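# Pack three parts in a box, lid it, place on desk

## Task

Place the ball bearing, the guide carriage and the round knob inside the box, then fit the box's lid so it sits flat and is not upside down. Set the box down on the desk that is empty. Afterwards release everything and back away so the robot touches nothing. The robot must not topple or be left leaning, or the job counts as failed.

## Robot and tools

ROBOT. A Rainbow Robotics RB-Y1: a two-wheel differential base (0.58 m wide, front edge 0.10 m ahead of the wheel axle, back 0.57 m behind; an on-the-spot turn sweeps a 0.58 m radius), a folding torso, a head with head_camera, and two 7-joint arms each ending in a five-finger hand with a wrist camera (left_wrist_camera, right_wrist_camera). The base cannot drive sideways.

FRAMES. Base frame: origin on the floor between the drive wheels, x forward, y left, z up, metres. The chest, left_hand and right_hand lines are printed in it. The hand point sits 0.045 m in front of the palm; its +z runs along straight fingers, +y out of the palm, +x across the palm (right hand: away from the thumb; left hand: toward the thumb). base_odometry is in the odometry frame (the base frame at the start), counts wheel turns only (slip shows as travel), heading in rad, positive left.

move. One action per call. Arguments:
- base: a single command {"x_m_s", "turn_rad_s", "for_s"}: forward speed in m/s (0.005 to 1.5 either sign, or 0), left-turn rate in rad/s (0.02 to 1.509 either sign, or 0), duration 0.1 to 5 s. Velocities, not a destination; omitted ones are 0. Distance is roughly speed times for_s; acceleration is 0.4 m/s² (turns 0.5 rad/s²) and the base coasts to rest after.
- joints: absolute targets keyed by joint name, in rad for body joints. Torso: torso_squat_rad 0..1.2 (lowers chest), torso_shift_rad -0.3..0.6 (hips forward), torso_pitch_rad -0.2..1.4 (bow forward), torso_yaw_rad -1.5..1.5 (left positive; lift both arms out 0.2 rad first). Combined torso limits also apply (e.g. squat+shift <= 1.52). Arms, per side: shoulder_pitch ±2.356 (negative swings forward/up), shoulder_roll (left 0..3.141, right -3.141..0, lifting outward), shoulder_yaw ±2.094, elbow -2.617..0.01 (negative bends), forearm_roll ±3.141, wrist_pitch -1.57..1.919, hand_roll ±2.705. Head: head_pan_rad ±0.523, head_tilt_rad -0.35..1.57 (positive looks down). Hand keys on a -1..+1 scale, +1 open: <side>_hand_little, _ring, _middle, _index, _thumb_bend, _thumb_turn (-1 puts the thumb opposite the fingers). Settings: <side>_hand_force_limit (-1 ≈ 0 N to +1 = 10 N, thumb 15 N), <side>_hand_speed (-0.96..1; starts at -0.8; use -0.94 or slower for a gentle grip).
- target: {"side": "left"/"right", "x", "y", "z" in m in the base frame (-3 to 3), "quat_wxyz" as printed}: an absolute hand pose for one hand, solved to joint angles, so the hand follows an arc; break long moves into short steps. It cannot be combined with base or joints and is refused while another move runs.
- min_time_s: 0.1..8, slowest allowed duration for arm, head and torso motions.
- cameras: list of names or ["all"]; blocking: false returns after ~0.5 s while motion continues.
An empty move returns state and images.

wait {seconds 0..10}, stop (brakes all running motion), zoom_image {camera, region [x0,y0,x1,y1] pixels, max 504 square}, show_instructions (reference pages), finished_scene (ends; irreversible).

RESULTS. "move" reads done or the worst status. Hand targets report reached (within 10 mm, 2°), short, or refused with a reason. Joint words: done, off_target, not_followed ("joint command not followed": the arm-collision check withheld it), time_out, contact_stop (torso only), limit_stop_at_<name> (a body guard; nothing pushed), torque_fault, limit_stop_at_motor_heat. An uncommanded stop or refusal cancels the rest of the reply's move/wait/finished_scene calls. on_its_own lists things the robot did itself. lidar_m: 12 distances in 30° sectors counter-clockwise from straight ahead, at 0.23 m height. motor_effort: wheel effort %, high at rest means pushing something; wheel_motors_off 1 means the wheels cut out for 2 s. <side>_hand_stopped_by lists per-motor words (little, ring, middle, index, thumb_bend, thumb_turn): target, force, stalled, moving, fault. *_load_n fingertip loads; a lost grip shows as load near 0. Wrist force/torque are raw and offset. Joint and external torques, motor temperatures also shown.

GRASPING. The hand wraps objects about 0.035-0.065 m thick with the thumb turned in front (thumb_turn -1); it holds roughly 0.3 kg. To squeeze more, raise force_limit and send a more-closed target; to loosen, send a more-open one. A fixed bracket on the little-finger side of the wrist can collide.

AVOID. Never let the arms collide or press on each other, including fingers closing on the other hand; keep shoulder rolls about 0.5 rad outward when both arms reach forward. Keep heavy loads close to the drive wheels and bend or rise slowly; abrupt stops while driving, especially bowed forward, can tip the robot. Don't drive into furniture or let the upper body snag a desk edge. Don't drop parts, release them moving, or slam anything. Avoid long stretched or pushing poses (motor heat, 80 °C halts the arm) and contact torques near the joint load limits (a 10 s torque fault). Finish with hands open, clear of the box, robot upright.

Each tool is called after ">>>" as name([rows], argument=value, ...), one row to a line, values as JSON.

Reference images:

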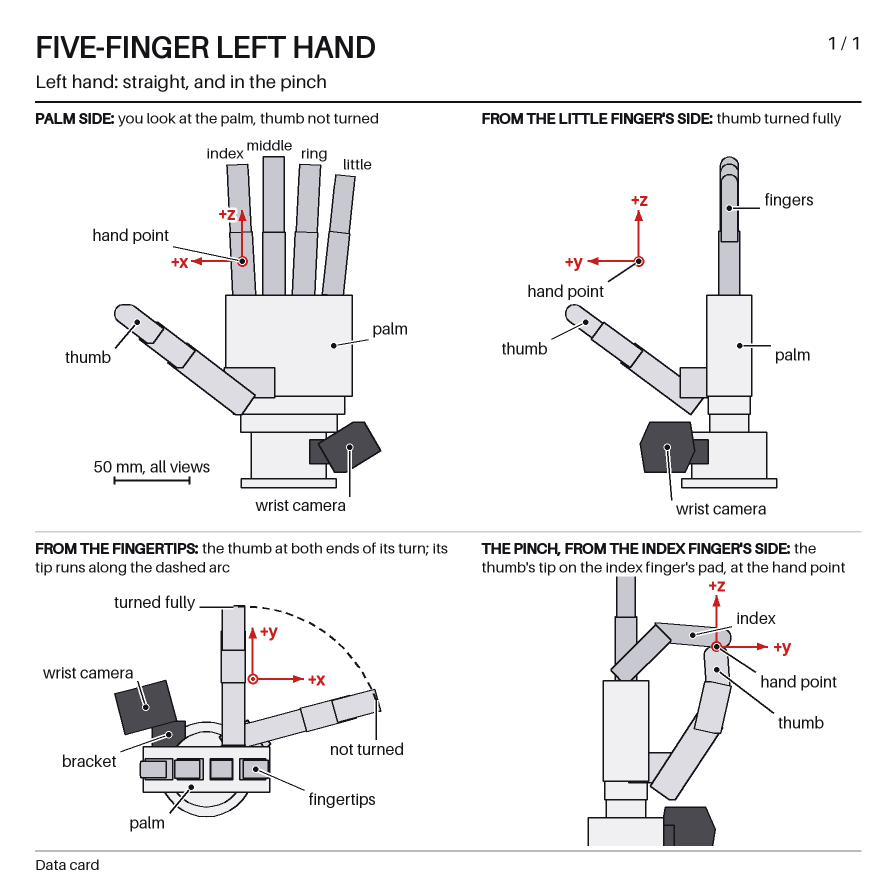

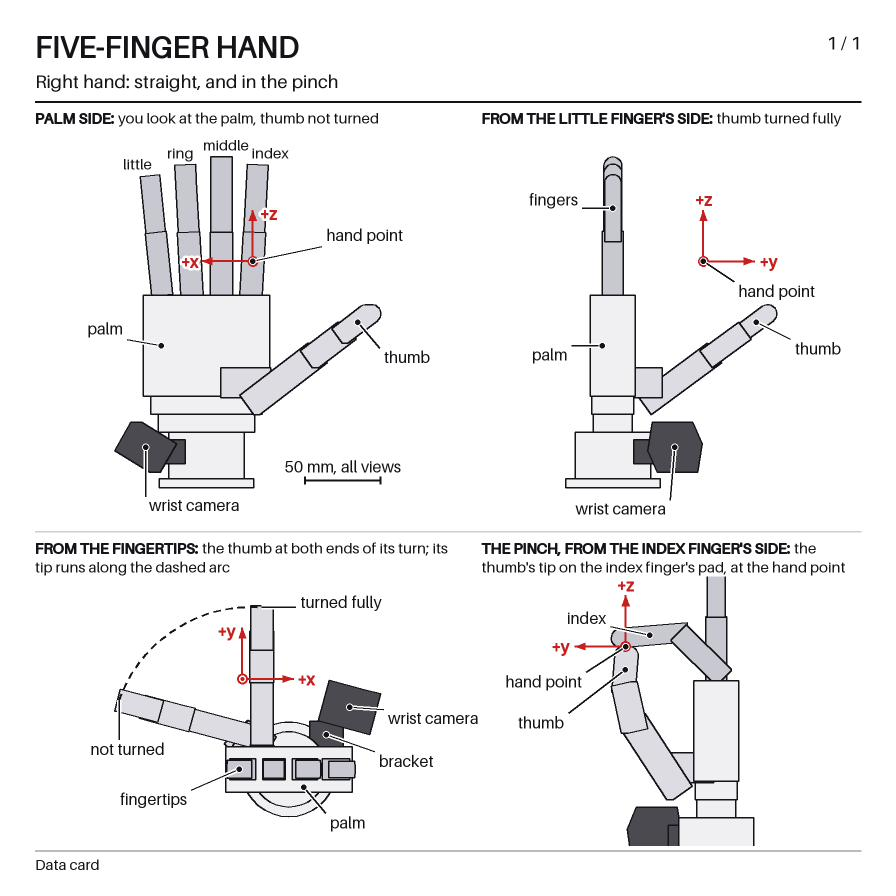

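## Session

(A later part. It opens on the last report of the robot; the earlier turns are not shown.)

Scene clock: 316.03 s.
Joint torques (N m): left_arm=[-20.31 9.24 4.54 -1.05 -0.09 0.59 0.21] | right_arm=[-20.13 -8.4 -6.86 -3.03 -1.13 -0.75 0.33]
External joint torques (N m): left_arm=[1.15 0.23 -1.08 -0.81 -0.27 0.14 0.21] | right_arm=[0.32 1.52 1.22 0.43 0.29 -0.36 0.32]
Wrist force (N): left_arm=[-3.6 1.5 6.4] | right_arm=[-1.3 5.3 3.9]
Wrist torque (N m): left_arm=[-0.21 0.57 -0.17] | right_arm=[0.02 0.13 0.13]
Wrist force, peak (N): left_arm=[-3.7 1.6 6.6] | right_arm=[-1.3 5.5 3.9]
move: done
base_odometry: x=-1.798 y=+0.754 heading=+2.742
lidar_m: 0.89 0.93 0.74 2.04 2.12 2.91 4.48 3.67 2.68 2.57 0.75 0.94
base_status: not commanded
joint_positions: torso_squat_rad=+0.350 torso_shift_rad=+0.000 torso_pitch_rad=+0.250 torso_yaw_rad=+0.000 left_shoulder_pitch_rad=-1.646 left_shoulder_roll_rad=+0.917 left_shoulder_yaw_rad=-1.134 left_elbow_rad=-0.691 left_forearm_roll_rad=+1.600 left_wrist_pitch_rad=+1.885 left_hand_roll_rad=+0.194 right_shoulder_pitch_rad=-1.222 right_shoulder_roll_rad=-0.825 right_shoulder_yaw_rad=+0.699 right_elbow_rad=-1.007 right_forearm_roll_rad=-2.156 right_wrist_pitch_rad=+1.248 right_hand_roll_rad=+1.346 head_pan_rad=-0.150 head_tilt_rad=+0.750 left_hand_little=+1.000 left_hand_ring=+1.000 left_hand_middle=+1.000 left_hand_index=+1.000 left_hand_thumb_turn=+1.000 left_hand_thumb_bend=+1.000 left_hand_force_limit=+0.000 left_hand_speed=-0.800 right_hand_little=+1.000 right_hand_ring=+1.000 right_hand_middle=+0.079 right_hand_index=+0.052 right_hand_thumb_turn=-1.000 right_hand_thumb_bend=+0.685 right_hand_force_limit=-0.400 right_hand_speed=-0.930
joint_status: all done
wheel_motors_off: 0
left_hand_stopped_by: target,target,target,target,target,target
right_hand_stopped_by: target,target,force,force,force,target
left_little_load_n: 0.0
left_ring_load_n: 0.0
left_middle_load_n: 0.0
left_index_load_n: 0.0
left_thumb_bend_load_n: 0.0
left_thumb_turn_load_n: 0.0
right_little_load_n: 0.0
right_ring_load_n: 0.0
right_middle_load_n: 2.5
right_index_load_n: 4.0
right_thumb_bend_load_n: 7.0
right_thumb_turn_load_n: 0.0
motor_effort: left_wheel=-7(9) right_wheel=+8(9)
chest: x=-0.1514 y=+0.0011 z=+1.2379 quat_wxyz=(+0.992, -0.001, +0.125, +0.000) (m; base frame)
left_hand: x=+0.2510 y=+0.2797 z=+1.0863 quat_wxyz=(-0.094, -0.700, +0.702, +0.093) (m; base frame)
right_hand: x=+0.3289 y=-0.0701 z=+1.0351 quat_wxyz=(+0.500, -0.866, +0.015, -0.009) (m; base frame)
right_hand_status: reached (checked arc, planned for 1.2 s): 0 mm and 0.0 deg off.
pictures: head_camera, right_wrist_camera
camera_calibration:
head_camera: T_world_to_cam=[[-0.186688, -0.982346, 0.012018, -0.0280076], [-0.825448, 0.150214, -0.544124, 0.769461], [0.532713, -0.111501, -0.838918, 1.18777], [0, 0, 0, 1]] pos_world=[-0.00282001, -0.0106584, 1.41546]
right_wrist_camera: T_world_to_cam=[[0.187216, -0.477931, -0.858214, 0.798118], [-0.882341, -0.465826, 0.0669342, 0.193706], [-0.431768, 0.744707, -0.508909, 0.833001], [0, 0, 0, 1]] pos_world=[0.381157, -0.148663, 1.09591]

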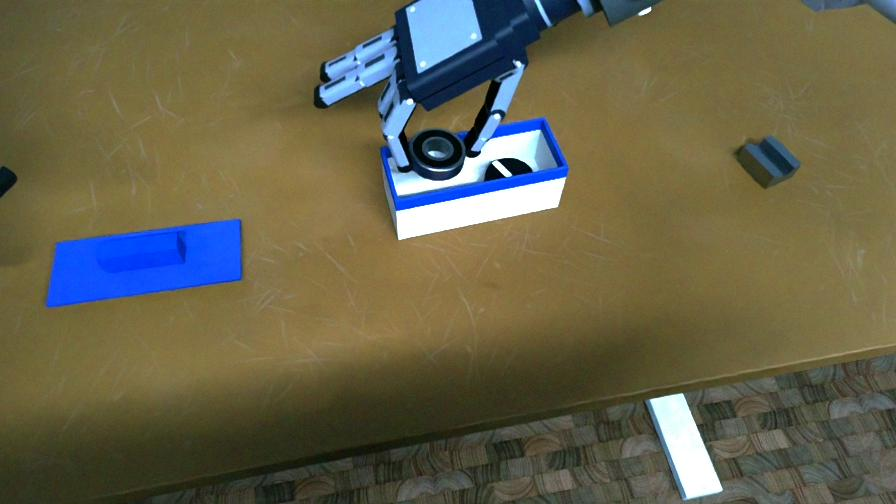

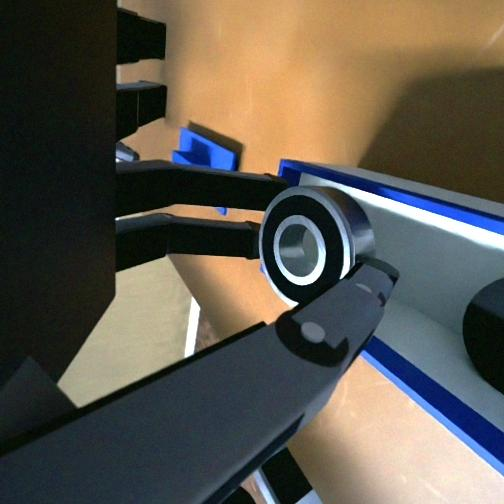

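>>> move(target={"side": "right", "x": 0.331, "y": -0.07, "z": 1.015, "quat_wxyz": [-0.5, 0.866, -0.0151, 0.0087]}, min_time_s=1.2, cameras=["head_camera", "right_wrist_camera"])

>>> zoom_image(camera="head_camera", region=[340, 60, 580, 260])

>>> zoom_image(camera="right_wrist_camera", region=[150, 100, 504, 454])

Scene clock: 327.80 s.
Joint torques (N m): left_arm=[-20.47 9.31 4.36 -1.04 -0.01 0.54 0.23] | right_arm=[-19.64 -7.89 -6.85 -2.76 -1.19 -0.1 0.21]
External joint torques (N m): left_arm=[0.99 0.3 -1.27 -0.8 -0.19 0.09 0.23] | right_arm=[0.9 1.95 0.86 0.86 0.25 0.2 0.2]
Wrist force (N): left_arm=[-3.5 1.3 6.0] | right_arm=[-1.5 5.2 4.0]
Wrist torque (N m): left_arm=[-0.18 0.56 -0.16] | right_arm=[0.02 0.15 0.13]
Wrist force, peak (N): left_arm=[-3.9 1.4 6.5] | right_arm=[-1.6 5.3 4.0]
move: done
base_odometry: x=-1.798 y=+0.754 heading=+2.742
lidar_m: 0.89 0.95 0.75 2.04 2.13 2.92 4.49 3.66 2.69 2.58 0.75 0.93
base_status: not commanded
joint_positions: torso_squat_rad=+0.350 torso_shift_rad=+0.000 torso_pitch_rad=+0.250 torso_yaw_rad=+0.000 left_shoulder_pitch_rad=-1.646 left_shoulder_roll_rad=+0.917 left_shoulder_yaw_rad=-1.134 left_elbow_rad=-0.691 left_forearm_roll_rad=+1.600 left_wrist_pitch_rad=+1.885 left_hand_roll_rad=+0.194 right_shoulder_pitch_rad=-1.210 right_shoulder_roll_rad=-0.788 right_shoulder_yaw_rad=+0.705 right_elbow_rad=-0.944 right_forearm_roll_rad=-2.152 right_wrist_pitch_rad=+1.250 right_hand_roll_rad=+1.403 head_pan_rad=-0.150 head_tilt_rad=+0.750 left_hand_little=+1.000 left_hand_ring=+1.000 left_hand_middle=+1.000 left_hand_index=+1.000 left_hand_thumb_turn=+1.000 left_hand_thumb_bend=+1.000 left_hand_force_limit=+0.000 left_hand_speed=-0.800 right_hand_little=+1.000 right_hand_ring=+1.000 right_hand_middle=+0.079 right_hand_index=+0.052 right_hand_thumb_turn=-1.000 right_hand_thumb_bend=+0.685 right_hand_force_limit=-0.400 right_hand_speed=-0.930
joint_status: all done
wheel_motors_off: 0
left_hand_stopped_by: target,target,target,target,target,target
right_hand_stopped_by: target,target,force,force,force,target
left_little_load_n: 0.0
left_ring_load_n: 0.0
left_middle_load_n: 0.0
left_index_load_n: 0.0
left_thumb_bend_load_n: -0.5
left_thumb_turn_load_n: 0.0
right_little_load_n: 0.0
right_ring_load_n: 0.0
right_middle_load_n: 2.5
right_index_load_n: 4.0
right_thumb_bend_load_n: 7.0
right_thumb_turn_load_n: 0.0
motor_effort: left_wheel=-8(10) right_wheel=+8(9)
chest: x=-0.1514 y=+0.0011 z=+1.2379 quat_wxyz=(+0.992, -0.001, +0.125, +0.000) (m; base frame)
left_hand: x=+0.2510 y=+0.2797 z=+1.0863 quat_wxyz=(-0.094, -0.700, +0.702, +0.093) (m; base frame)
right_hand: x=+0.3310 y=-0.0701 z=+1.0151 quat_wxyz=(+0.500, -0.866, +0.015, -0.009) (m; base frame)
right_hand_status: reached (checked arc, planned for 1.2 s): 0 mm and 0.0 deg off.
pictures: head_camera, right_wrist_camera
camera_calibration:
head_camera: T_world_to_cam=[[-0.186688, -0.982346, 0.012018, -0.0280076], [-0.825448, 0.150214, -0.544124, 0.769461], [0.532713, -0.111501, -0.838918, 1.18777], [0, 0, 0, 1]] pos_world=[-0.00282001, -0.0106584, 1.41546]
right_wrist_camera: T_world_to_cam=[[0.187233, -0.477792, -0.858288, 0.780655], [-0.882342, -0.465837, 0.0668421, 0.196995], [-0.431759, 0.744789, -0.508796, 0.823617], [0, 0, 0, 1]] pos_world=[0.383257, -0.148663, 1.07591]

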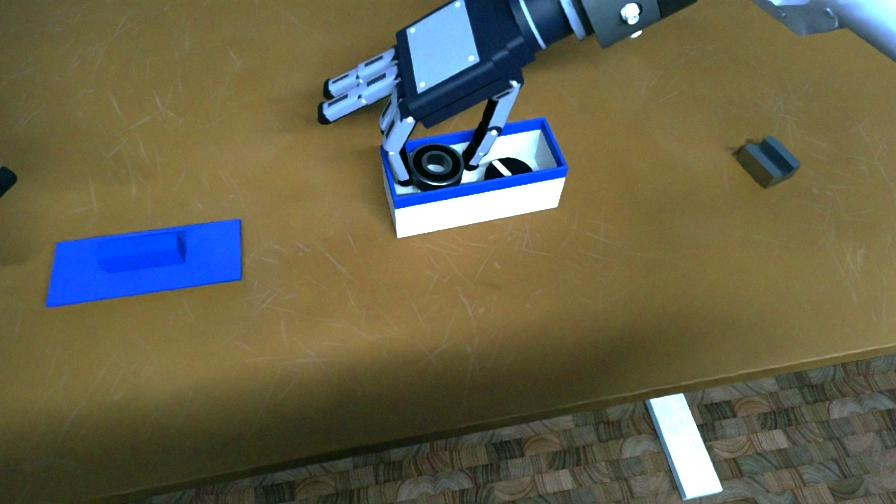

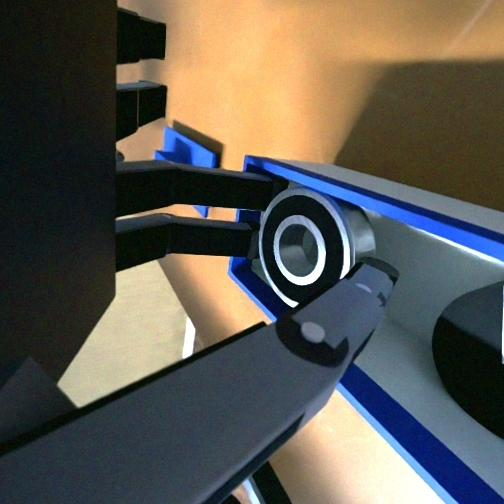

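Scaled by 2.100.

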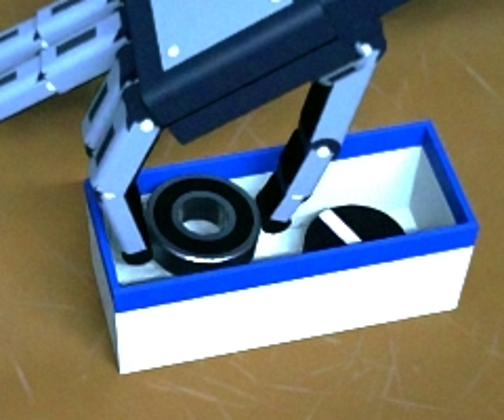

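Scaled by 1.424.

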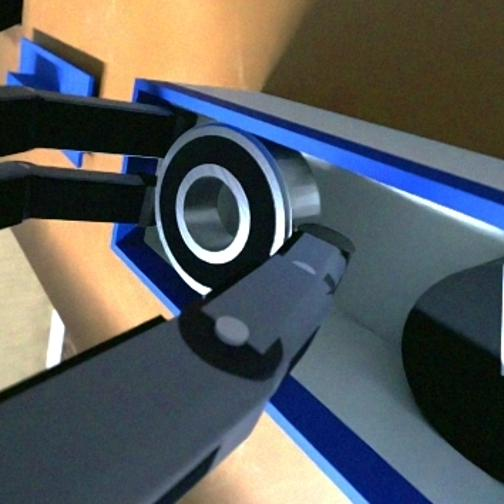

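>>> move(target={"side": "right", "x": 0.3305, "y": -0.071, "z": 1.016, "quat_wxyz": [-0.4997, 0.8655, 0.0302, -0.01745]}, min_time_s=1.2, cameras=["right_wrist_camera"])

>>> move(target={"side": "right", "x": 0.3305, "y": -0.071, "z": 1.002, "quat_wxyz": [-0.4997, 0.8655, 0.0302, -0.01745]}, min_time_s=1.2, cameras=["head_camera", "right_wrist_camera"])

>>> zoom_image(camera="head_camera", region=[340, 60, 580, 260])

>>> zoom_image(camera="right_wrist_camera", region=[150, 100, 504, 454])

Scene clock: 333.57 s.
Joint torques (N m): left_arm=[-20.19 9.13 4.38 -0.96 -0.06 0.52 0.22] | right_arm=[-23.81 -8.29 -5.4 -3.05 -1.76 -0.07 0.11]
External joint torques (N m): left_arm=[1.27 0.12 -1.25 -0.72 -0.24 0.07 0.22] | right_arm=[-2.35 1.24 1.08 0.55 -0.24 0.02 0.1]
Wrist force (N): left_arm=[-3.8 1.2 5.9] | right_arm=[-1.5 5.3 3.5]
Wrist torque (N m): left_arm=[-0.22 0.60 -0.18] | right_arm=[0.01 0.17 0.12]
Wrist force, peak (N): left_arm=[-3.9 1.9 6.5] | right_arm=[-1.4 5.5 3.9]
move: done
base_odometry: x=-1.798 y=+0.754 heading=+2.742
lidar_m: 0.90 0.94 0.75 2.05 2.13 2.91 4.49 3.67 2.68 2.58 0.75 0.93
base_status: not commanded
joint_positions: torso_squat_rad=+0.350 torso_shift_rad=+0.000 torso_pitch_rad=+0.250 torso_yaw_rad=+0.000 left_shoulder_pitch_rad=-1.646 left_shoulder_roll_rad=+0.917 left_shoulder_yaw_rad=-1.134 left_elbow_rad=-0.691 left_forearm_roll_rad=+1.600 left_wrist_pitch_rad=+1.885 left_hand_roll_rad=+0.194 right_shoulder_pitch_rad=-1.303 right_shoulder_roll_rad=-0.709 right_shoulder_yaw_rad=+0.717 right_elbow_rad=-0.728 right_forearm_roll_rad=-2.159 right_wrist_pitch_rad=+1.400 right_hand_roll_rad=+1.535 head_pan_rad=-0.150 head_tilt_rad=+0.750 left_hand_little=+1.000 left_hand_ring=+1.000 left_hand_middle=+1.000 left_hand_index=+1.000 left_hand_thumb_turn=+1.000 left_hand_thumb_bend=+1.000 left_hand_force_limit=+0.000 left_hand_speed=-0.800 right_hand_little=+1.000 right_hand_ring=+1.000 right_hand_middle=+0.079 right_hand_index=+0.052 right_hand_thumb_turn=-1.000 right_hand_thumb_bend=+0.685 right_hand_force_limit=-0.400 right_hand_speed=-0.930
joint_status: all done
wheel_motors_off: 0
left_hand_stopped_by: target,target,target,target,target,target
right_hand_stopped_by: target,target,force,force,force,target
left_little_load_n: 0.0
left_ring_load_n: 0.0
left_middle_load_n: 0.0
left_index_load_n: 0.0
left_thumb_bend_load_n: -0.5
left_thumb_turn_load_n: 0.0
right_little_load_n: 0.0
right_ring_load_n: 0.0
right_middle_load_n: 2.5
right_index_load_n: 4.0
right_thumb_bend_load_n: 7.0
right_thumb_turn_load_n: 0.5
motor_effort: left_wheel=-7(8) right_wheel=+9(9)
chest: x=-0.1514 y=+0.0011 z=+1.2379 quat_wxyz=(+0.992, -0.001, +0.125, +0.000) (m; base frame)
left_hand: x=+0.2510 y=+0.2797 z=+1.0863 quat_wxyz=(-0.094, -0.700, +0.702, +0.093) (m; base frame)
right_hand: x=+0.3296 y=-0.0709 z=+1.0161 quat_wxyz=(+0.499, -0.866, -0.029, +0.014) (m; base frame)
right_hand_status: reached (checked arc, planned for 1.2 s): 1 mm and 0.5 deg off.
pictures: right_wrist_camera
camera_calibration:
right_wrist_camera: T_world_to_cam=[[0.236987, -0.458021, -0.856769, 0.764816], [-0.832491, -0.550337, 0.0639345, 0.175737], [-0.500796, 0.698101, -0.511721, 0.846493], [0, 0, 0, 1]] pos_world=[0.388969, -0.143921, 1.0772]

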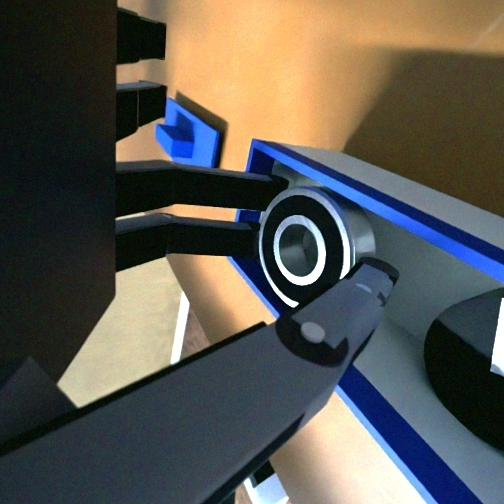

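Scene clock: 335.10 s.
Joint torques (N m): left_arm=[-20.38 9.16 4.49 -0.96 -0.09 0.49 0.24] | right_arm=[-23.59 -8.07 -4.31 -2.88 -1.37 0.34 0.14]
External joint torques (N m): left_arm=[1.08 0.16 -1.14 -0.72 -0.27 0.04 0.24] | right_arm=[-2.07 1.37 1.75 0.75 0.16 0.35 0.13]
Wrist force (N): left_arm=[-3.6 1.4 6.2] | right_arm=[-1.4 5.2 3.6]
Wrist torque (N m): left_arm=[-0.21 0.57 -0.16] | right_arm=[-0.01 0.16 0.11]
Wrist force, peak (N): left_arm=[-3.5 1.6 6.6] | right_arm=[-1.5 5.3 3.7]
move: done
base_odometry: x=-1.798 y=+0.754 heading=+2.742
lidar_m: 0.89 0.92 0.75 2.04 2.13 2.91 4.48 3.66 2.68 2.57 0.75 0.94
base_status: not commanded
joint_positions: torso_squat_rad=+0.350 torso_shift_rad=+0.000 torso_pitch_rad=+0.250 torso_yaw_rad=+0.000 left_shoulder_pitch_rad=-1.646 left_shoulder_roll_rad=+0.917 left_shoulder_yaw_rad=-1.134 left_elbow_rad=-0.691 left_forearm_roll_rad=+1.600 left_wrist_pitch_rad=+1.885 left_hand_roll_rad=+0.194 right_shoulder_pitch_rad=-1.303 right_shoulder_roll_rad=-0.678 right_shoulder_yaw_rad=+0.722 right_elbow_rad=-0.665 right_forearm_roll_rad=-2.155 right_wrist_pitch_rad=+1.410 right_hand_roll_rad=+1.583 head_pan_rad=-0.150 head_tilt_rad=+0.750 left_hand_little=+1.000 left_hand_ring=+1.000 left_hand_middle=+1.000 left_hand_index=+1.000 left_hand_thumb_turn=+1.000 left_hand_thumb_bend=+1.000 left_hand_force_limit=+0.000 left_hand_speed=-0.800 right_hand_little=+1.000 right_hand_ring=+1.000 right_hand_middle=+0.079 right_hand_index=+0.052 right_hand_thumb_turn=-1.000 right_hand_thumb_bend=+0.685 right_hand_force_limit=-0.400 right_hand_speed=-0.930
joint_status: all done
wheel_motors_off: 0
left_hand_stopped_by: target,target,target,target,target,target
right_hand_stopped_by: target,target,force,force,force,target
left_little_load_n: 0.0
left_ring_load_n: 0.0
left_middle_load_n: 0.0
left_index_load_n: 0.0
left_thumb_bend_load_n: 0.0
left_thumb_turn_load_n: 0.0
right_little_load_n: 0.0
right_ring_load_n: 0.0
right_middle_load_n: 2.5
right_index_load_n: 4.0
right_thumb_bend_load_n: 7.0
right_thumb_turn_load_n: 0.0
motor_effort: left_wheel=-7(9) right_wheel=+10(10)
chest: x=-0.1514 y=+0.0011 z=+1.2379 quat_wxyz=(+0.992, -0.001, +0.125, +0.000) (m; base frame)
left_hand: x=+0.2510 y=+0.2797 z=+1.0863 quat_wxyz=(-0.094, -0.700, +0.702, +0.093) (m; base frame)
right_hand: x=+0.3296 y=-0.0713 z=+1.0021 quat_wxyz=(+0.499, -0.866, -0.029, +0.015) (m; base frame)
right_hand_status: reached (checked arc, planned for 1.2 s): 1 mm and 0.3 deg off.
pictures: head_camera, right_wrist_camera
camera_calibration:
head_camera: T_world_to_cam=[[-0.186688, -0.982346, 0.012018, -0.0280076], [-0.825448, 0.150214, -0.544124, 0.769461], [0.532713, -0.111501, -0.838918, 1.18777], [0, 0, 0, 1]] pos_world=[-0.00282001, -0.0106584, 1.41546]
right_wrist_camera: T_world_to_cam=[[0.236423, -0.458231, -0.856813, 0.752809], [-0.831166, -0.552103, 0.0659236, 0.173887], [-0.503257, 0.696568, -0.511396, 0.839962], [0, 0, 0, 1]] pos_world=[0.389264, -0.144126, 1.06311]

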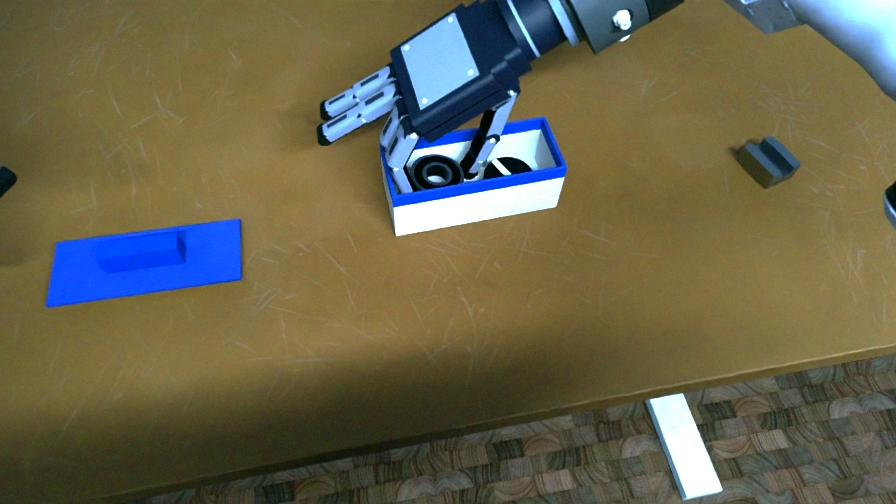

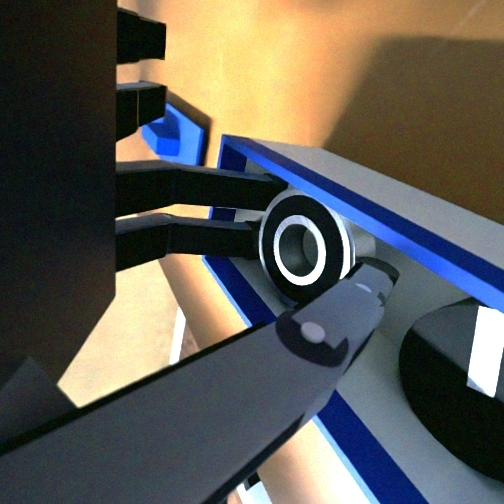

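Scaled by 2.100.

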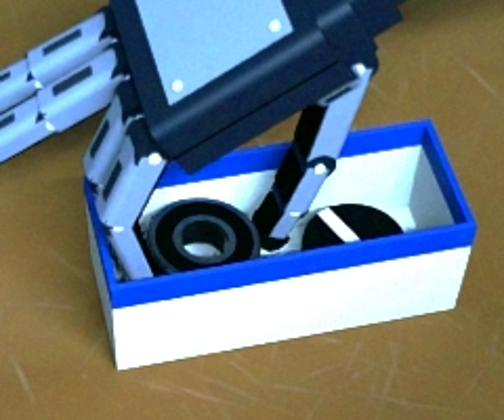

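Scaled by 1.424.

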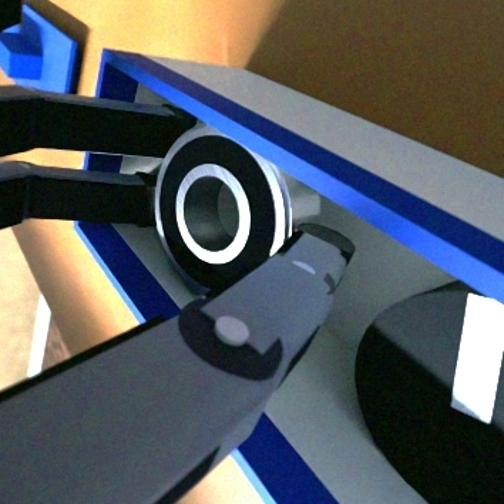

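>>> move(target={"side": "right", "x": 0.3295, "y": -0.071, "z": 0.995, "quat_wxyz": [-0.4997, 0.8655, 0.0302, -0.01745]}, min_time_s=1.0, cameras=["head_camera", "right_wrist_camera"])

>>> zoom_image(camera="right_wrist_camera", region=[150, 100, 504, 454])

Scene clock: 337.57 s.
Joint torques (N m): left_arm=[-20.46 9.3 4.27 -1.04 -0.08 0.57 0.23] | right_arm=[-24.29 -6.9 -4.68 -3.12 -1.38 0.38 0.34]
External joint torques (N m): left_arm=[1 0.3 -1.36 -0.8 -0.26 0.12 0.23] | right_arm=[-2.73 2.47 1.12 0.53 0.16 0.34 0.34]
Wrist force (N): left_arm=[-3.6 1.2 6.2] | right_arm=[-1.5 5.1 3.4]
Wrist torque (N m): left_arm=[-0.21 0.55 -0.16] | right_arm=[-0.03 0.18 0.10]
Wrist force, peak (N): left_arm=[-3.7 1.5 6.6] | right_arm=[-1.3 5.3 3.6]
move: done
base_odometry: x=-1.798 y=+0.754 heading=+2.742
lidar_m: 0.89 0.93 0.75 2.04 2.12 2.92 4.48 3.65 2.68 2.58 0.74 0.94
base_status: not commanded
joint_positions: torso_squat_rad=+0.350 torso_shift_rad=+0.000 torso_pitch_rad=+0.250 torso_yaw_rad=+0.000 left_shoulder_pitch_rad=-1.646 left_shoulder_roll_rad=+0.917 left_shoulder_yaw_rad=-1.134 left_elbow_rad=-0.691 left_forearm_roll_rad=+1.600 left_wrist_pitch_rad=+1.885 left_hand_roll_rad=+0.194 right_shoulder_pitch_rad=-1.304 right_shoulder_roll_rad=-0.660 right_shoulder_yaw_rad=+0.724 right_elbow_rad=-0.626 right_forearm_roll_rad=-2.155 right_wrist_pitch_rad=+1.418 right_hand_roll_rad=+1.611 head_pan_rad=-0.150 head_tilt_rad=+0.750 left_hand_little=+1.000 left_hand_ring=+1.000 left_hand_middle=+1.000 left_hand_index=+1.000 left_hand_thumb_turn=+1.000 left_hand_thumb_bend=+1.000 left_hand_force_limit=+0.000 left_hand_speed=-0.800 right_hand_little=+1.000 right_hand_ring=+1.000 right_hand_middle=+0.079 right_hand_index=+0.052 right_hand_thumb_turn=-1.000 right_hand_thumb_bend=+0.685 right_hand_force_limit=-0.400 right_hand_speed=-0.930
joint_status: all done
wheel_motors_off: 0
left_hand_stopped_by: target,target,target,target,target,target
right_hand_stopped_by: target,target,force,force,force,target
left_little_load_n: 0.0
left_ring_load_n: 0.0
left_middle_load_n: 0.0
left_index_load_n: 0.0
left_thumb_bend_load_n: 0.0
left_thumb_turn_load_n: 0.0
right_little_load_n: 0.0
right_ring_load_n: 0.0
right_middle_load_n: 2.5
right_index_load_n: 4.0
right_thumb_bend_load_n: 7.0
right_thumb_turn_load_n: 0.0
motor_effort: left_wheel=-7(9) right_wheel=+10(10)
chest: x=-0.1514 y=+0.0011 z=+1.2379 quat_wxyz=(+0.992, -0.001, +0.125, +0.000) (m; base frame)
left_hand: x=+0.2510 y=+0.2797 z=+1.0863 quat_wxyz=(-0.094, -0.700, +0.702, +0.093) (m; base frame)
right_hand: x=+0.3291 y=-0.0712 z=+0.9948 quat_wxyz=(+0.499, -0.866, -0.029, +0.017) (m; base frame)
right_hand_status: reached (checked arc, planned for 1.0 s): 1 mm and 0.1 deg off.
pictures: head_camera, right_wrist_camera
camera_calibration:
head_camera: T_world_to_cam=[[-0.186688, -0.982346, 0.012018, -0.0280076], [-0.825448, 0.150214, -0.544124, 0.769461], [0.532713, -0.111501, -0.838918, 1.18777], [0, 0, 0, 1]] pos_world=[-0.00282001, -0.0106584, 1.41546]
right_wrist_camera: T_world_to_cam=[[0.235609, -0.456669, -0.85787, 0.748224], [-0.829879, -0.553913, 0.0669429, 0.172421], [-0.505756, 0.696156, -0.509487, 0.834906], [0, 0, 0, 1]] pos_world=[0.389059, -0.144028, 1.05571]

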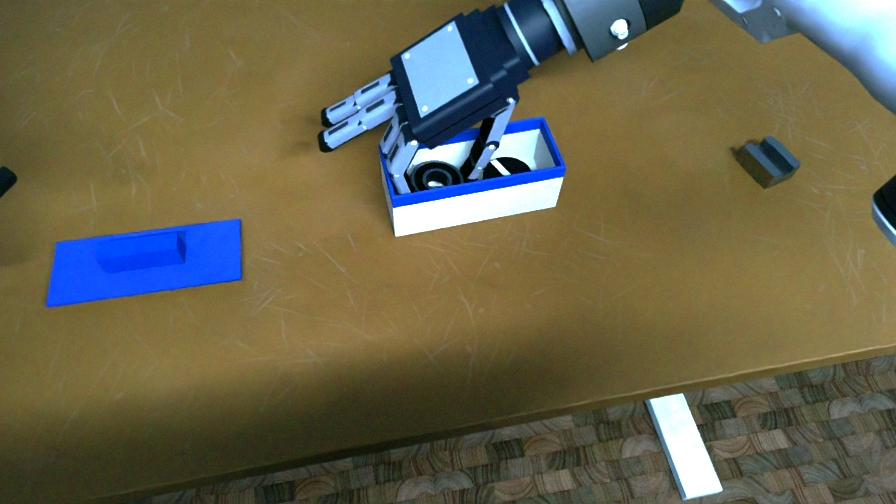

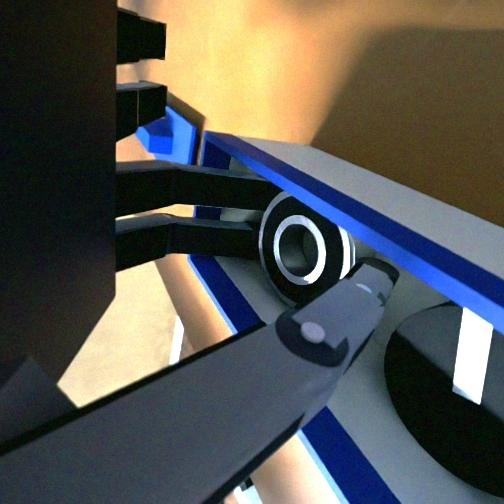

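Scaled by 1.424.

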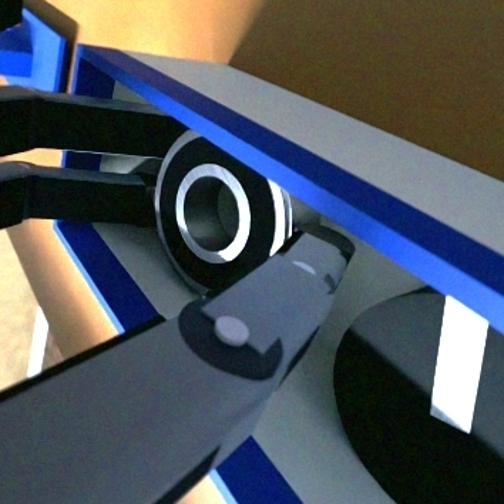

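>>> move(joints={"right_hand_index": 0.15, "right_hand_middle": 0.18, "right_hand_thumb_bend": 0.75, "right_hand_speed": -0.8}, cameras=["right_wrist_camera"])

Scene clock: 346.43 s.
Joint torques (N m): left_arm=[-20.09 9.54 4.79 -1.07 -0.07 0.55 0.25] | right_arm=[-23.01 -7.94 -4.51 -3.1 -1.4 0.42 0.21]
External joint torques (N m): left_arm=[1.37 0.54 -0.83 -0.83 -0.25 0.1 0.25] | right_arm=[-1.45 1.43 1.29 0.55 0.14 0.38 0.2]
Wrist force (N): left_arm=[-3.4 1.5 6.2] | right_arm=[-1.4 4.1 3.1]
Wrist torque (N m): left_arm=[-0.18 0.53 -0.16] | right_arm=[-0.05 0.16 0.10]
Wrist force, peak (N): left_arm=[-3.9 1.6 6.5] | right_arm=[-1.5 5.4 3.5]
move: done
base_odometry: x=-1.798 y=+0.754 heading=+2.742
lidar_m: 0.90 0.94 0.75 2.04 2.13 2.92 4.49 3.67 2.68 2.58 0.75 0.94
base_status: not commanded
joint_positions: torso_squat_rad=+0.350 torso_shift_rad=+0.000 torso_pitch_rad=+0.250 torso_yaw_rad=+0.000 left_shoulder_pitch_rad=-1.646 left_shoulder_roll_rad=+0.917 left_shoulder_yaw_rad=-1.134 left_elbow_rad=-0.691 left_forearm_roll_rad=+1.600 left_wrist_pitch_rad=+1.885 left_hand_roll_rad=+0.194 right_shoulder_pitch_rad=-1.304 right_shoulder_roll_rad=-0.660 right_shoulder_yaw_rad=+0.724 right_elbow_rad=-0.626 right_forearm_roll_rad=-2.154 right_wrist_pitch_rad=+1.418 right_hand_roll_rad=+1.611 head_pan_rad=-0.150 head_tilt_rad=+0.750 left_hand_little=+1.000 left_hand_ring=+1.000 left_hand_middle=+1.000 left_hand_index=+1.000 left_hand_thumb_turn=+1.000 left_hand_thumb_bend=+1.000 left_hand_force_limit=+0.000 left_hand_speed=-0.800 right_hand_little=+1.000 right_hand_ring=+1.000 right_hand_middle=+0.180 right_hand_index=+0.150 right_hand_thumb_turn=-1.000 right_hand_thumb_bend=+0.750 right_hand_force_limit=-0.400 right_hand_speed=-0.800
joint_status: all done
wheel_motors_off: 0
left_hand_stopped_by: target,target,target,target,target,target
right_hand_stopped_by: target,target,target,target,target,target
left_little_load_n: -0.5
left_ring_load_n: 0.0
left_middle_load_n: 0.0
left_index_load_n: 0.0
left_thumb_bend_load_n: 0.0
left_thumb_turn_load_n: 0.0
right_little_load_n: 0.0
right_ring_load_n: 0.0
right_middle_load_n: 0.0
right_index_load_n: 0.0
right_thumb_bend_load_n: 0.0
right_thumb_turn_load_n: 0.0
motor_effort: left_wheel=-7(9) right_wheel=+8(10)
chest: x=-0.1514 y=+0.0011 z=+1.2379 quat_wxyz=(+0.992, -0.001, +0.125, +0.000) (m; base frame)
left_hand: x=+0.2510 y=+0.2797 z=+1.0863 quat_wxyz=(-0.094, -0.700, +0.702, +0.093) (m; base frame)
right_hand: x=+0.3291 y=-0.0712 z=+0.9948 quat_wxyz=(+0.499, -0.866, -0.029, +0.017) (m; base frame)
pictures: right_wrist_camera
camera_calibration:
right_wrist_camera: T_world_to_cam=[[0.235745, -0.456714, -0.857809, 0.7481], [-0.829834, -0.553987, 0.0668961, 0.172442], [-0.505767, 0.696068, -0.509596, 0.835013], [0, 0, 0, 1]] pos_world=[0.389059, -0.144028, 1.05571]

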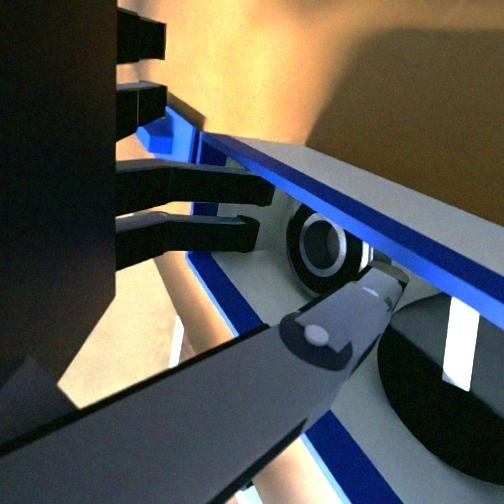

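>>> move(target={"side":"right","x":0.3291,"y":-0.0712,"z":1.03,"quat_wxyz":[-0.4997,0.8655,0.0302,-0.01745]}, min_time_s=1.5)

>>> move(target={"side":"right","x":0.3291,"y":-0.0712,"z":1.12,"quat_wxyz":[-0.4997,0.8655,0.0302,-0.01745]}, min_time_s=1.2, cameras=["head_camera","right_wrist_camera"])

Scene clock: 349.53 s.
Joint torques (N m): left_arm=[-20.41 9.28 4.65 -0.97 -0.03 0.63 0.3] | right_arm=[-23.58 -10.85 -8.15 -4.87 -1.66 0.11 -0.2]
External joint torques (N m): left_arm=[1.05 0.28 -0.98 -0.73 -0.21 0.18 0.3] | right_arm=[-2.02 -1.3 -1.63 -1.31 -0.12 0.23 -0.21]
Wrist force (N): left_arm=[-3.5 1.7 6.2] | right_arm=[-1.5 4.3 2.9]
Wrist torque (N m): left_arm=[-0.13 0.58 -0.17] | right_arm=[-0.01 0.18 0.04]
Wrist force, peak (N): left_arm=[-4.2 1.5 6.3] | right_arm=[-1.3 4.6 2.9]
move: done
base_odometry: x=-1.798 y=+0.754 heading=+2.742
lidar_m: 0.90 0.94 0.75 2.04 2.12 2.91 4.49 3.67 2.68 2.58 0.74 0.94
base_status: not commanded
joint_positions: torso_squat_rad=+0.350 torso_shift_rad=+0.000 torso_pitch_rad=+0.250 torso_yaw_rad=+0.000 left_shoulder_pitch_rad=-1.646 left_shoulder_roll_rad=+0.917 left_shoulder_yaw_rad=-1.134 left_elbow_rad=-0.691 left_forearm_roll_rad=+1.600 left_wrist_pitch_rad=+1.885 left_hand_roll_rad=+0.194 right_shoulder_pitch_rad=-1.324 right_shoulder_roll_rad=-0.719 right_shoulder_yaw_rad=+0.714 right_elbow_rad=-0.733 right_forearm_roll_rad=-2.164 right_wrist_pitch_rad=+1.422 right_hand_roll_rad=+1.510 head_pan_rad=-0.150 head_tilt_rad=+0.750 left_hand_little=+1.000 left_hand_ring=+1.000 left_hand_middle=+1.000 left_hand_index=+1.000 left_hand_thumb_turn=+1.000 left_hand_thumb_bend=+1.000 left_hand_force_limit=+0.000 left_hand_speed=-0.800 right_hand_little=+1.000 right_hand_ring=+1.000 right_hand_middle=+0.180 right_hand_index=+0.150 right_hand_thumb_turn=-1.000 right_hand_thumb_bend=+0.750 right_hand_force_limit=-0.400 right_hand_speed=-0.800
joint_status: all done
wheel_motors_off: 0
left_hand_stopped_by: target,target,target,target,target,target
right_hand_stopped_by: target,target,target,target,target,target
left_little_load_n: 0.0
left_ring_load_n: 0.0
left_middle_load_n: 0.0
left_index_load_n: 0.0
left_thumb_bend_load_n: -0.5
left_thumb_turn_load_n: 0.0
right_little_load_n: 0.0
right_ring_load_n: 0.0
right_middle_load_n: 0.0
right_index_load_n: 0.0
right_thumb_bend_load_n: 0.0
right_thumb_turn_load_n: 0.0
motor_effort: left_wheel=-5(9) right_wheel=+9(9)
chest: x=-0.1514 y=+0.0011 z=+1.2379 quat_wxyz=(+0.992, -0.001, +0.125, +0.000) (m; base frame)
left_hand: x=+0.2510 y=+0.2797 z=+1.0863 quat_wxyz=(-0.094, -0.700, +0.702, +0.093) (m; base frame)
right_hand: x=+0.3287 y=-0.0711 z=+1.0294 quat_wxyz=(+0.500, -0.865, -0.030, +0.019) (m; base frame)
right_hand_status: reached (checked arc, planned for 1.5 s): 1 mm and 0.2 deg off.
pictures: none

Scene clock: 351.07 s.
Joint torques (N m): left_arm=[-20.44 8.99 4.2 -1.02 -0.09 0.63 0.21] | right_arm=[-23.37 -11.01 -8.75 -4.16 -1.69 -0.24 -0.05]
External joint torques (N m): left_arm=[1.02 -0.02 -1.43 -0.79 -0.27 0.18 0.21] | right_arm=[-1.67 -1.48 -1.49 -1.02 -0.2 0.19 -0.06]
Wrist force (N): left_arm=[-3.5 1.5 6.1] | right_arm=[-1.5 3.9 3.3]
Wrist torque (N m): left_arm=[-0.18 0.56 -0.16] | right_arm=[-0.08 0.20 0.01]
Wrist force, peak (N): left_arm=[-3.4 1.7 6.7] | right_arm=[-1.4 4.6 3.2]
move: done
base_odometry: x=-1.798 y=+0.754 heading=+2.742
lidar_m: 0.90 0.94 0.75 2.04 2.12 2.91 4.48 3.66 2.69 2.57 0.75 0.94
base_status: not commanded
joint_positions: torso_squat_rad=+0.350 torso_shift_rad=+0.000 torso_pitch_rad=+0.250 torso_yaw_rad=+0.000 left_shoulder_pitch_rad=-1.646 left_shoulder_roll_rad=+0.917 left_shoulder_yaw_rad=-1.134 left_elbow_rad=-0.691 left_forearm_roll_rad=+1.600 left_wrist_pitch_rad=+1.885 left_hand_roll_rad=+0.194 right_shoulder_pitch_rad=-1.436 right_shoulder_roll_rad=-0.814 right_shoulder_yaw_rad=+0.686 right_elbow_rad=-0.846 right_forearm_roll_rad=-2.188 right_wrist_pitch_rad=+1.475 right_hand_roll_rad=+1.316 head_pan_rad=-0.150 head_tilt_rad=+0.750 left_hand_little=+1.000 left_hand_ring=+1.000 left_hand_middle=+1.000 left_hand_index=+1.000 left_hand_thumb_turn=+1.000 left_hand_thumb_bend=+1.000 left_hand_force_limit=+0.000 left_hand_speed=-0.800 right_hand_little=+1.000 right_hand_ring=+1.000 right_hand_middle=+0.180 right_hand_index=+0.150 right_hand_thumb_turn=-1.000 right_hand_thumb_bend=+0.750 right_hand_force_limit=-0.400 right_hand_speed=-0.800
joint_status: all done
wheel_motors_off: 0
left_hand_stopped_by: target,target,target,target,target,target
right_hand_stopped_by: target,target,target,target,target,target
left_little_load_n: -0.5
left_ring_load_n: 0.0
left_middle_load_n: 0.0
left_index_load_n: 0.0
left_thumb_bend_load_n: -0.5
left_thumb_turn_load_n: 0.0
right_little_load_n: 0.0
right_ring_load_n: 0.0
right_middle_load_n: 0.0
right_index_load_n: 0.0
right_thumb_bend_load_n: 0.0
right_thumb_turn_load_n: 0.5
motor_effort: left_wheel=-7(9) right_wheel=+8(10)
chest: x=-0.1514 y=+0.0011 z=+1.2379 quat_wxyz=(+0.992, -0.001, +0.125, +0.000) (m; base frame)
left_hand: x=+0.2510 y=+0.2797 z=+1.0863 quat_wxyz=(-0.094, -0.700, +0.702, +0.093) (m; base frame)
right_hand: x=+0.3286 y=-0.0709 z=+1.1186 quat_wxyz=(+0.500, -0.865, -0.031, +0.020) (m; base frame)
right_hand_status: reached (checked arc, planned for 1.2 s): 1 mm and 0.3 deg off.
pictures: head_camera, right_wrist_camera
camera_calibration:
head_camera: T_world_to_cam=[[-0.186688, -0.982346, 0.012018, -0.0280076], [-0.825448, 0.150214, -0.544124, 0.769461], [0.532713, -0.111501, -0.838918, 1.18777], [0, 0, 0, 1]] pos_world=[-0.00282001, -0.0106584, 1.41546]
right_wrist_camera: T_world_to_cam=[[0.234849, -0.453915, -0.859539, 0.856953], [-0.825955, -0.559405, 0.0697436, 0.159108], [-0.512488, 0.693561, -0.50629, 0.895993], [0, 0, 0, 1]] pos_world=[0.389347, -0.143436, 1.17912]

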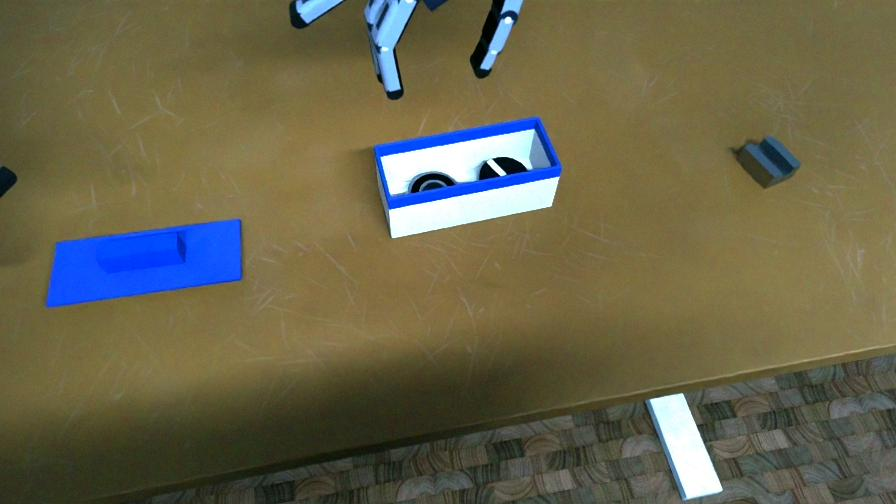

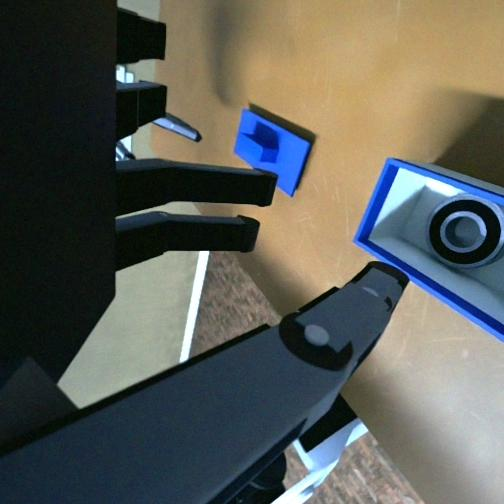

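>>> zoom_image(camera="head_camera", region=[700, 110, 860, 210])

>>> move(target={"side":"right","x":0.31,"y":-0.3,"z":1.12,"quat_wxyz":[-0.462,0.8,-0.331,0.191]}, min_time_s=2, cameras=["right_wrist_camera"])

Scaled by 3.150.

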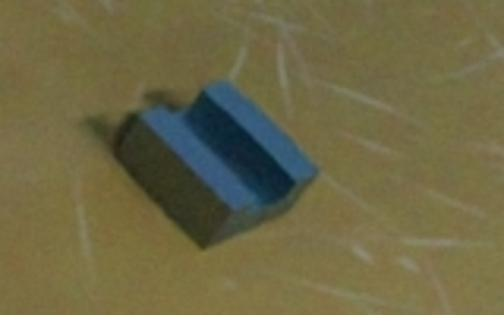

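Scene clock: 357.43 s.
Joint torques (N m): left_arm=[-20.45 9.27 4.35 -0.89 -0.07 0.55 0.31] | right_arm=[-9.36 -17.95 -12.15 0.47 -0.84 -0.85 -0.21]
External joint torques (N m): left_arm=[1.01 0.26 -1.27 -0.65 -0.25 0.1 0.31] | right_arm=[1.04 -0.97 -1.61 -0.7 -0.07 -0.1 -0.22]
Wrist force (N): left_arm=[-3.4 1.6 6.1] | right_arm=[-1.5 4.6 2.9]
Wrist torque (N m): left_arm=[-0.16 0.52 -0.16] | right_arm=[0.07 0.26 0.00]
Wrist force, peak (N): left_arm=[-3.6 1.6 6.7] | right_arm=[-1.3 5.1 3.3]
move: done
base_odometry: x=-1.798 y=+0.754 heading=+2.742
lidar_m: 0.89 0.94 0.75 2.05 2.13 2.92 4.49 3.67 2.67 2.57 0.74 0.94
base_status: not commanded
joint_positions: torso_squat_rad=+0.350 torso_shift_rad=+0.000 torso_pitch_rad=+0.250 torso_yaw_rad=+0.000 left_shoulder_pitch_rad=-1.646 left_shoulder_roll_rad=+0.917 left_shoulder_yaw_rad=-1.134 left_elbow_rad=-0.691 left_forearm_roll_rad=+1.600 left_wrist_pitch_rad=+1.885 left_hand_roll_rad=+0.194 right_shoulder_pitch_rad=-0.407 right_shoulder_roll_rad=-1.713 right_shoulder_yaw_rad=+0.283 right_elbow_rad=-1.660 right_forearm_roll_rad=-2.593 right_wrist_pitch_rad=+0.675 right_hand_roll_rad=+1.109 head_pan_rad=-0.150 head_tilt_rad=+0.750 left_hand_little=+1.000 left_hand_ring=+1.000 left_hand_middle=+1.000 left_hand_index=+1.000 left_hand_thumb_turn=+1.000 left_hand_thumb_bend=+1.000 left_hand_force_limit=+0.000 left_hand_speed=-0.800 right_hand_little=+1.000 right_hand_ring=+1.000 right_hand_middle=+0.180 right_hand_index=+0.150 right_hand_thumb_turn=-1.000 right_hand_thumb_bend=+0.750 right_hand_force_limit=-0.400 right_hand_speed=-0.800
joint_status: all done
wheel_motors_off: 0
left_hand_stopped_by: target,target,target,target,target,target
right_hand_stopped_by: target,target,target,target,target,target
left_little_load_n: 0.0
left_ring_load_n: 0.0
left_middle_load_n: 0.0
left_index_load_n: 0.0
left_thumb_bend_load_n: 0.0
left_thumb_turn_load_n: 0.0
right_little_load_n: 0.0
right_ring_load_n: 0.0
right_middle_load_n: 0.0
right_index_load_n: 0.0
right_thumb_bend_load_n: 0.0
right_thumb_turn_load_n: 0.0
motor_effort: left_wheel=-7(9) right_wheel=+9(10)
chest: x=-0.1514 y=+0.0011 z=+1.2379 quat_wxyz=(+0.992, -0.001, +0.125, +0.000) (m; base frame)
left_hand: x=+0.2510 y=+0.2797 z=+1.0863 quat_wxyz=(-0.094, -0.700, +0.702, +0.093) (m; base frame)
right_hand: x=+0.3101 y=-0.2999 z=+1.1196 quat_wxyz=(+0.460, -0.802, +0.331, -0.187) (m; base frame)
right_hand_status: reached (checked arc, planned for 2.0 s): 0 mm and 0.6 deg off.
pictures: right_wrist_camera
camera_calibration:
right_wrist_camera: T_world_to_cam=[[-0.194295, -0.47974, -0.855628, 0.87916], [-0.963633, 0.256487, 0.0750108, 0.297136], [0.183472, 0.839085, -0.512127, 0.880185], [0, 0, 0, 1]] pos_world=[0.295657, -0.392994, 1.18071]

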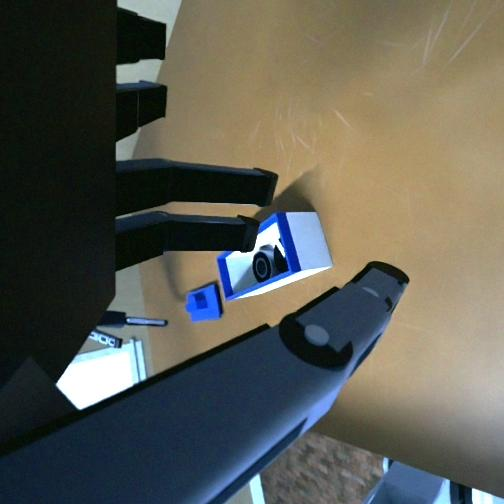

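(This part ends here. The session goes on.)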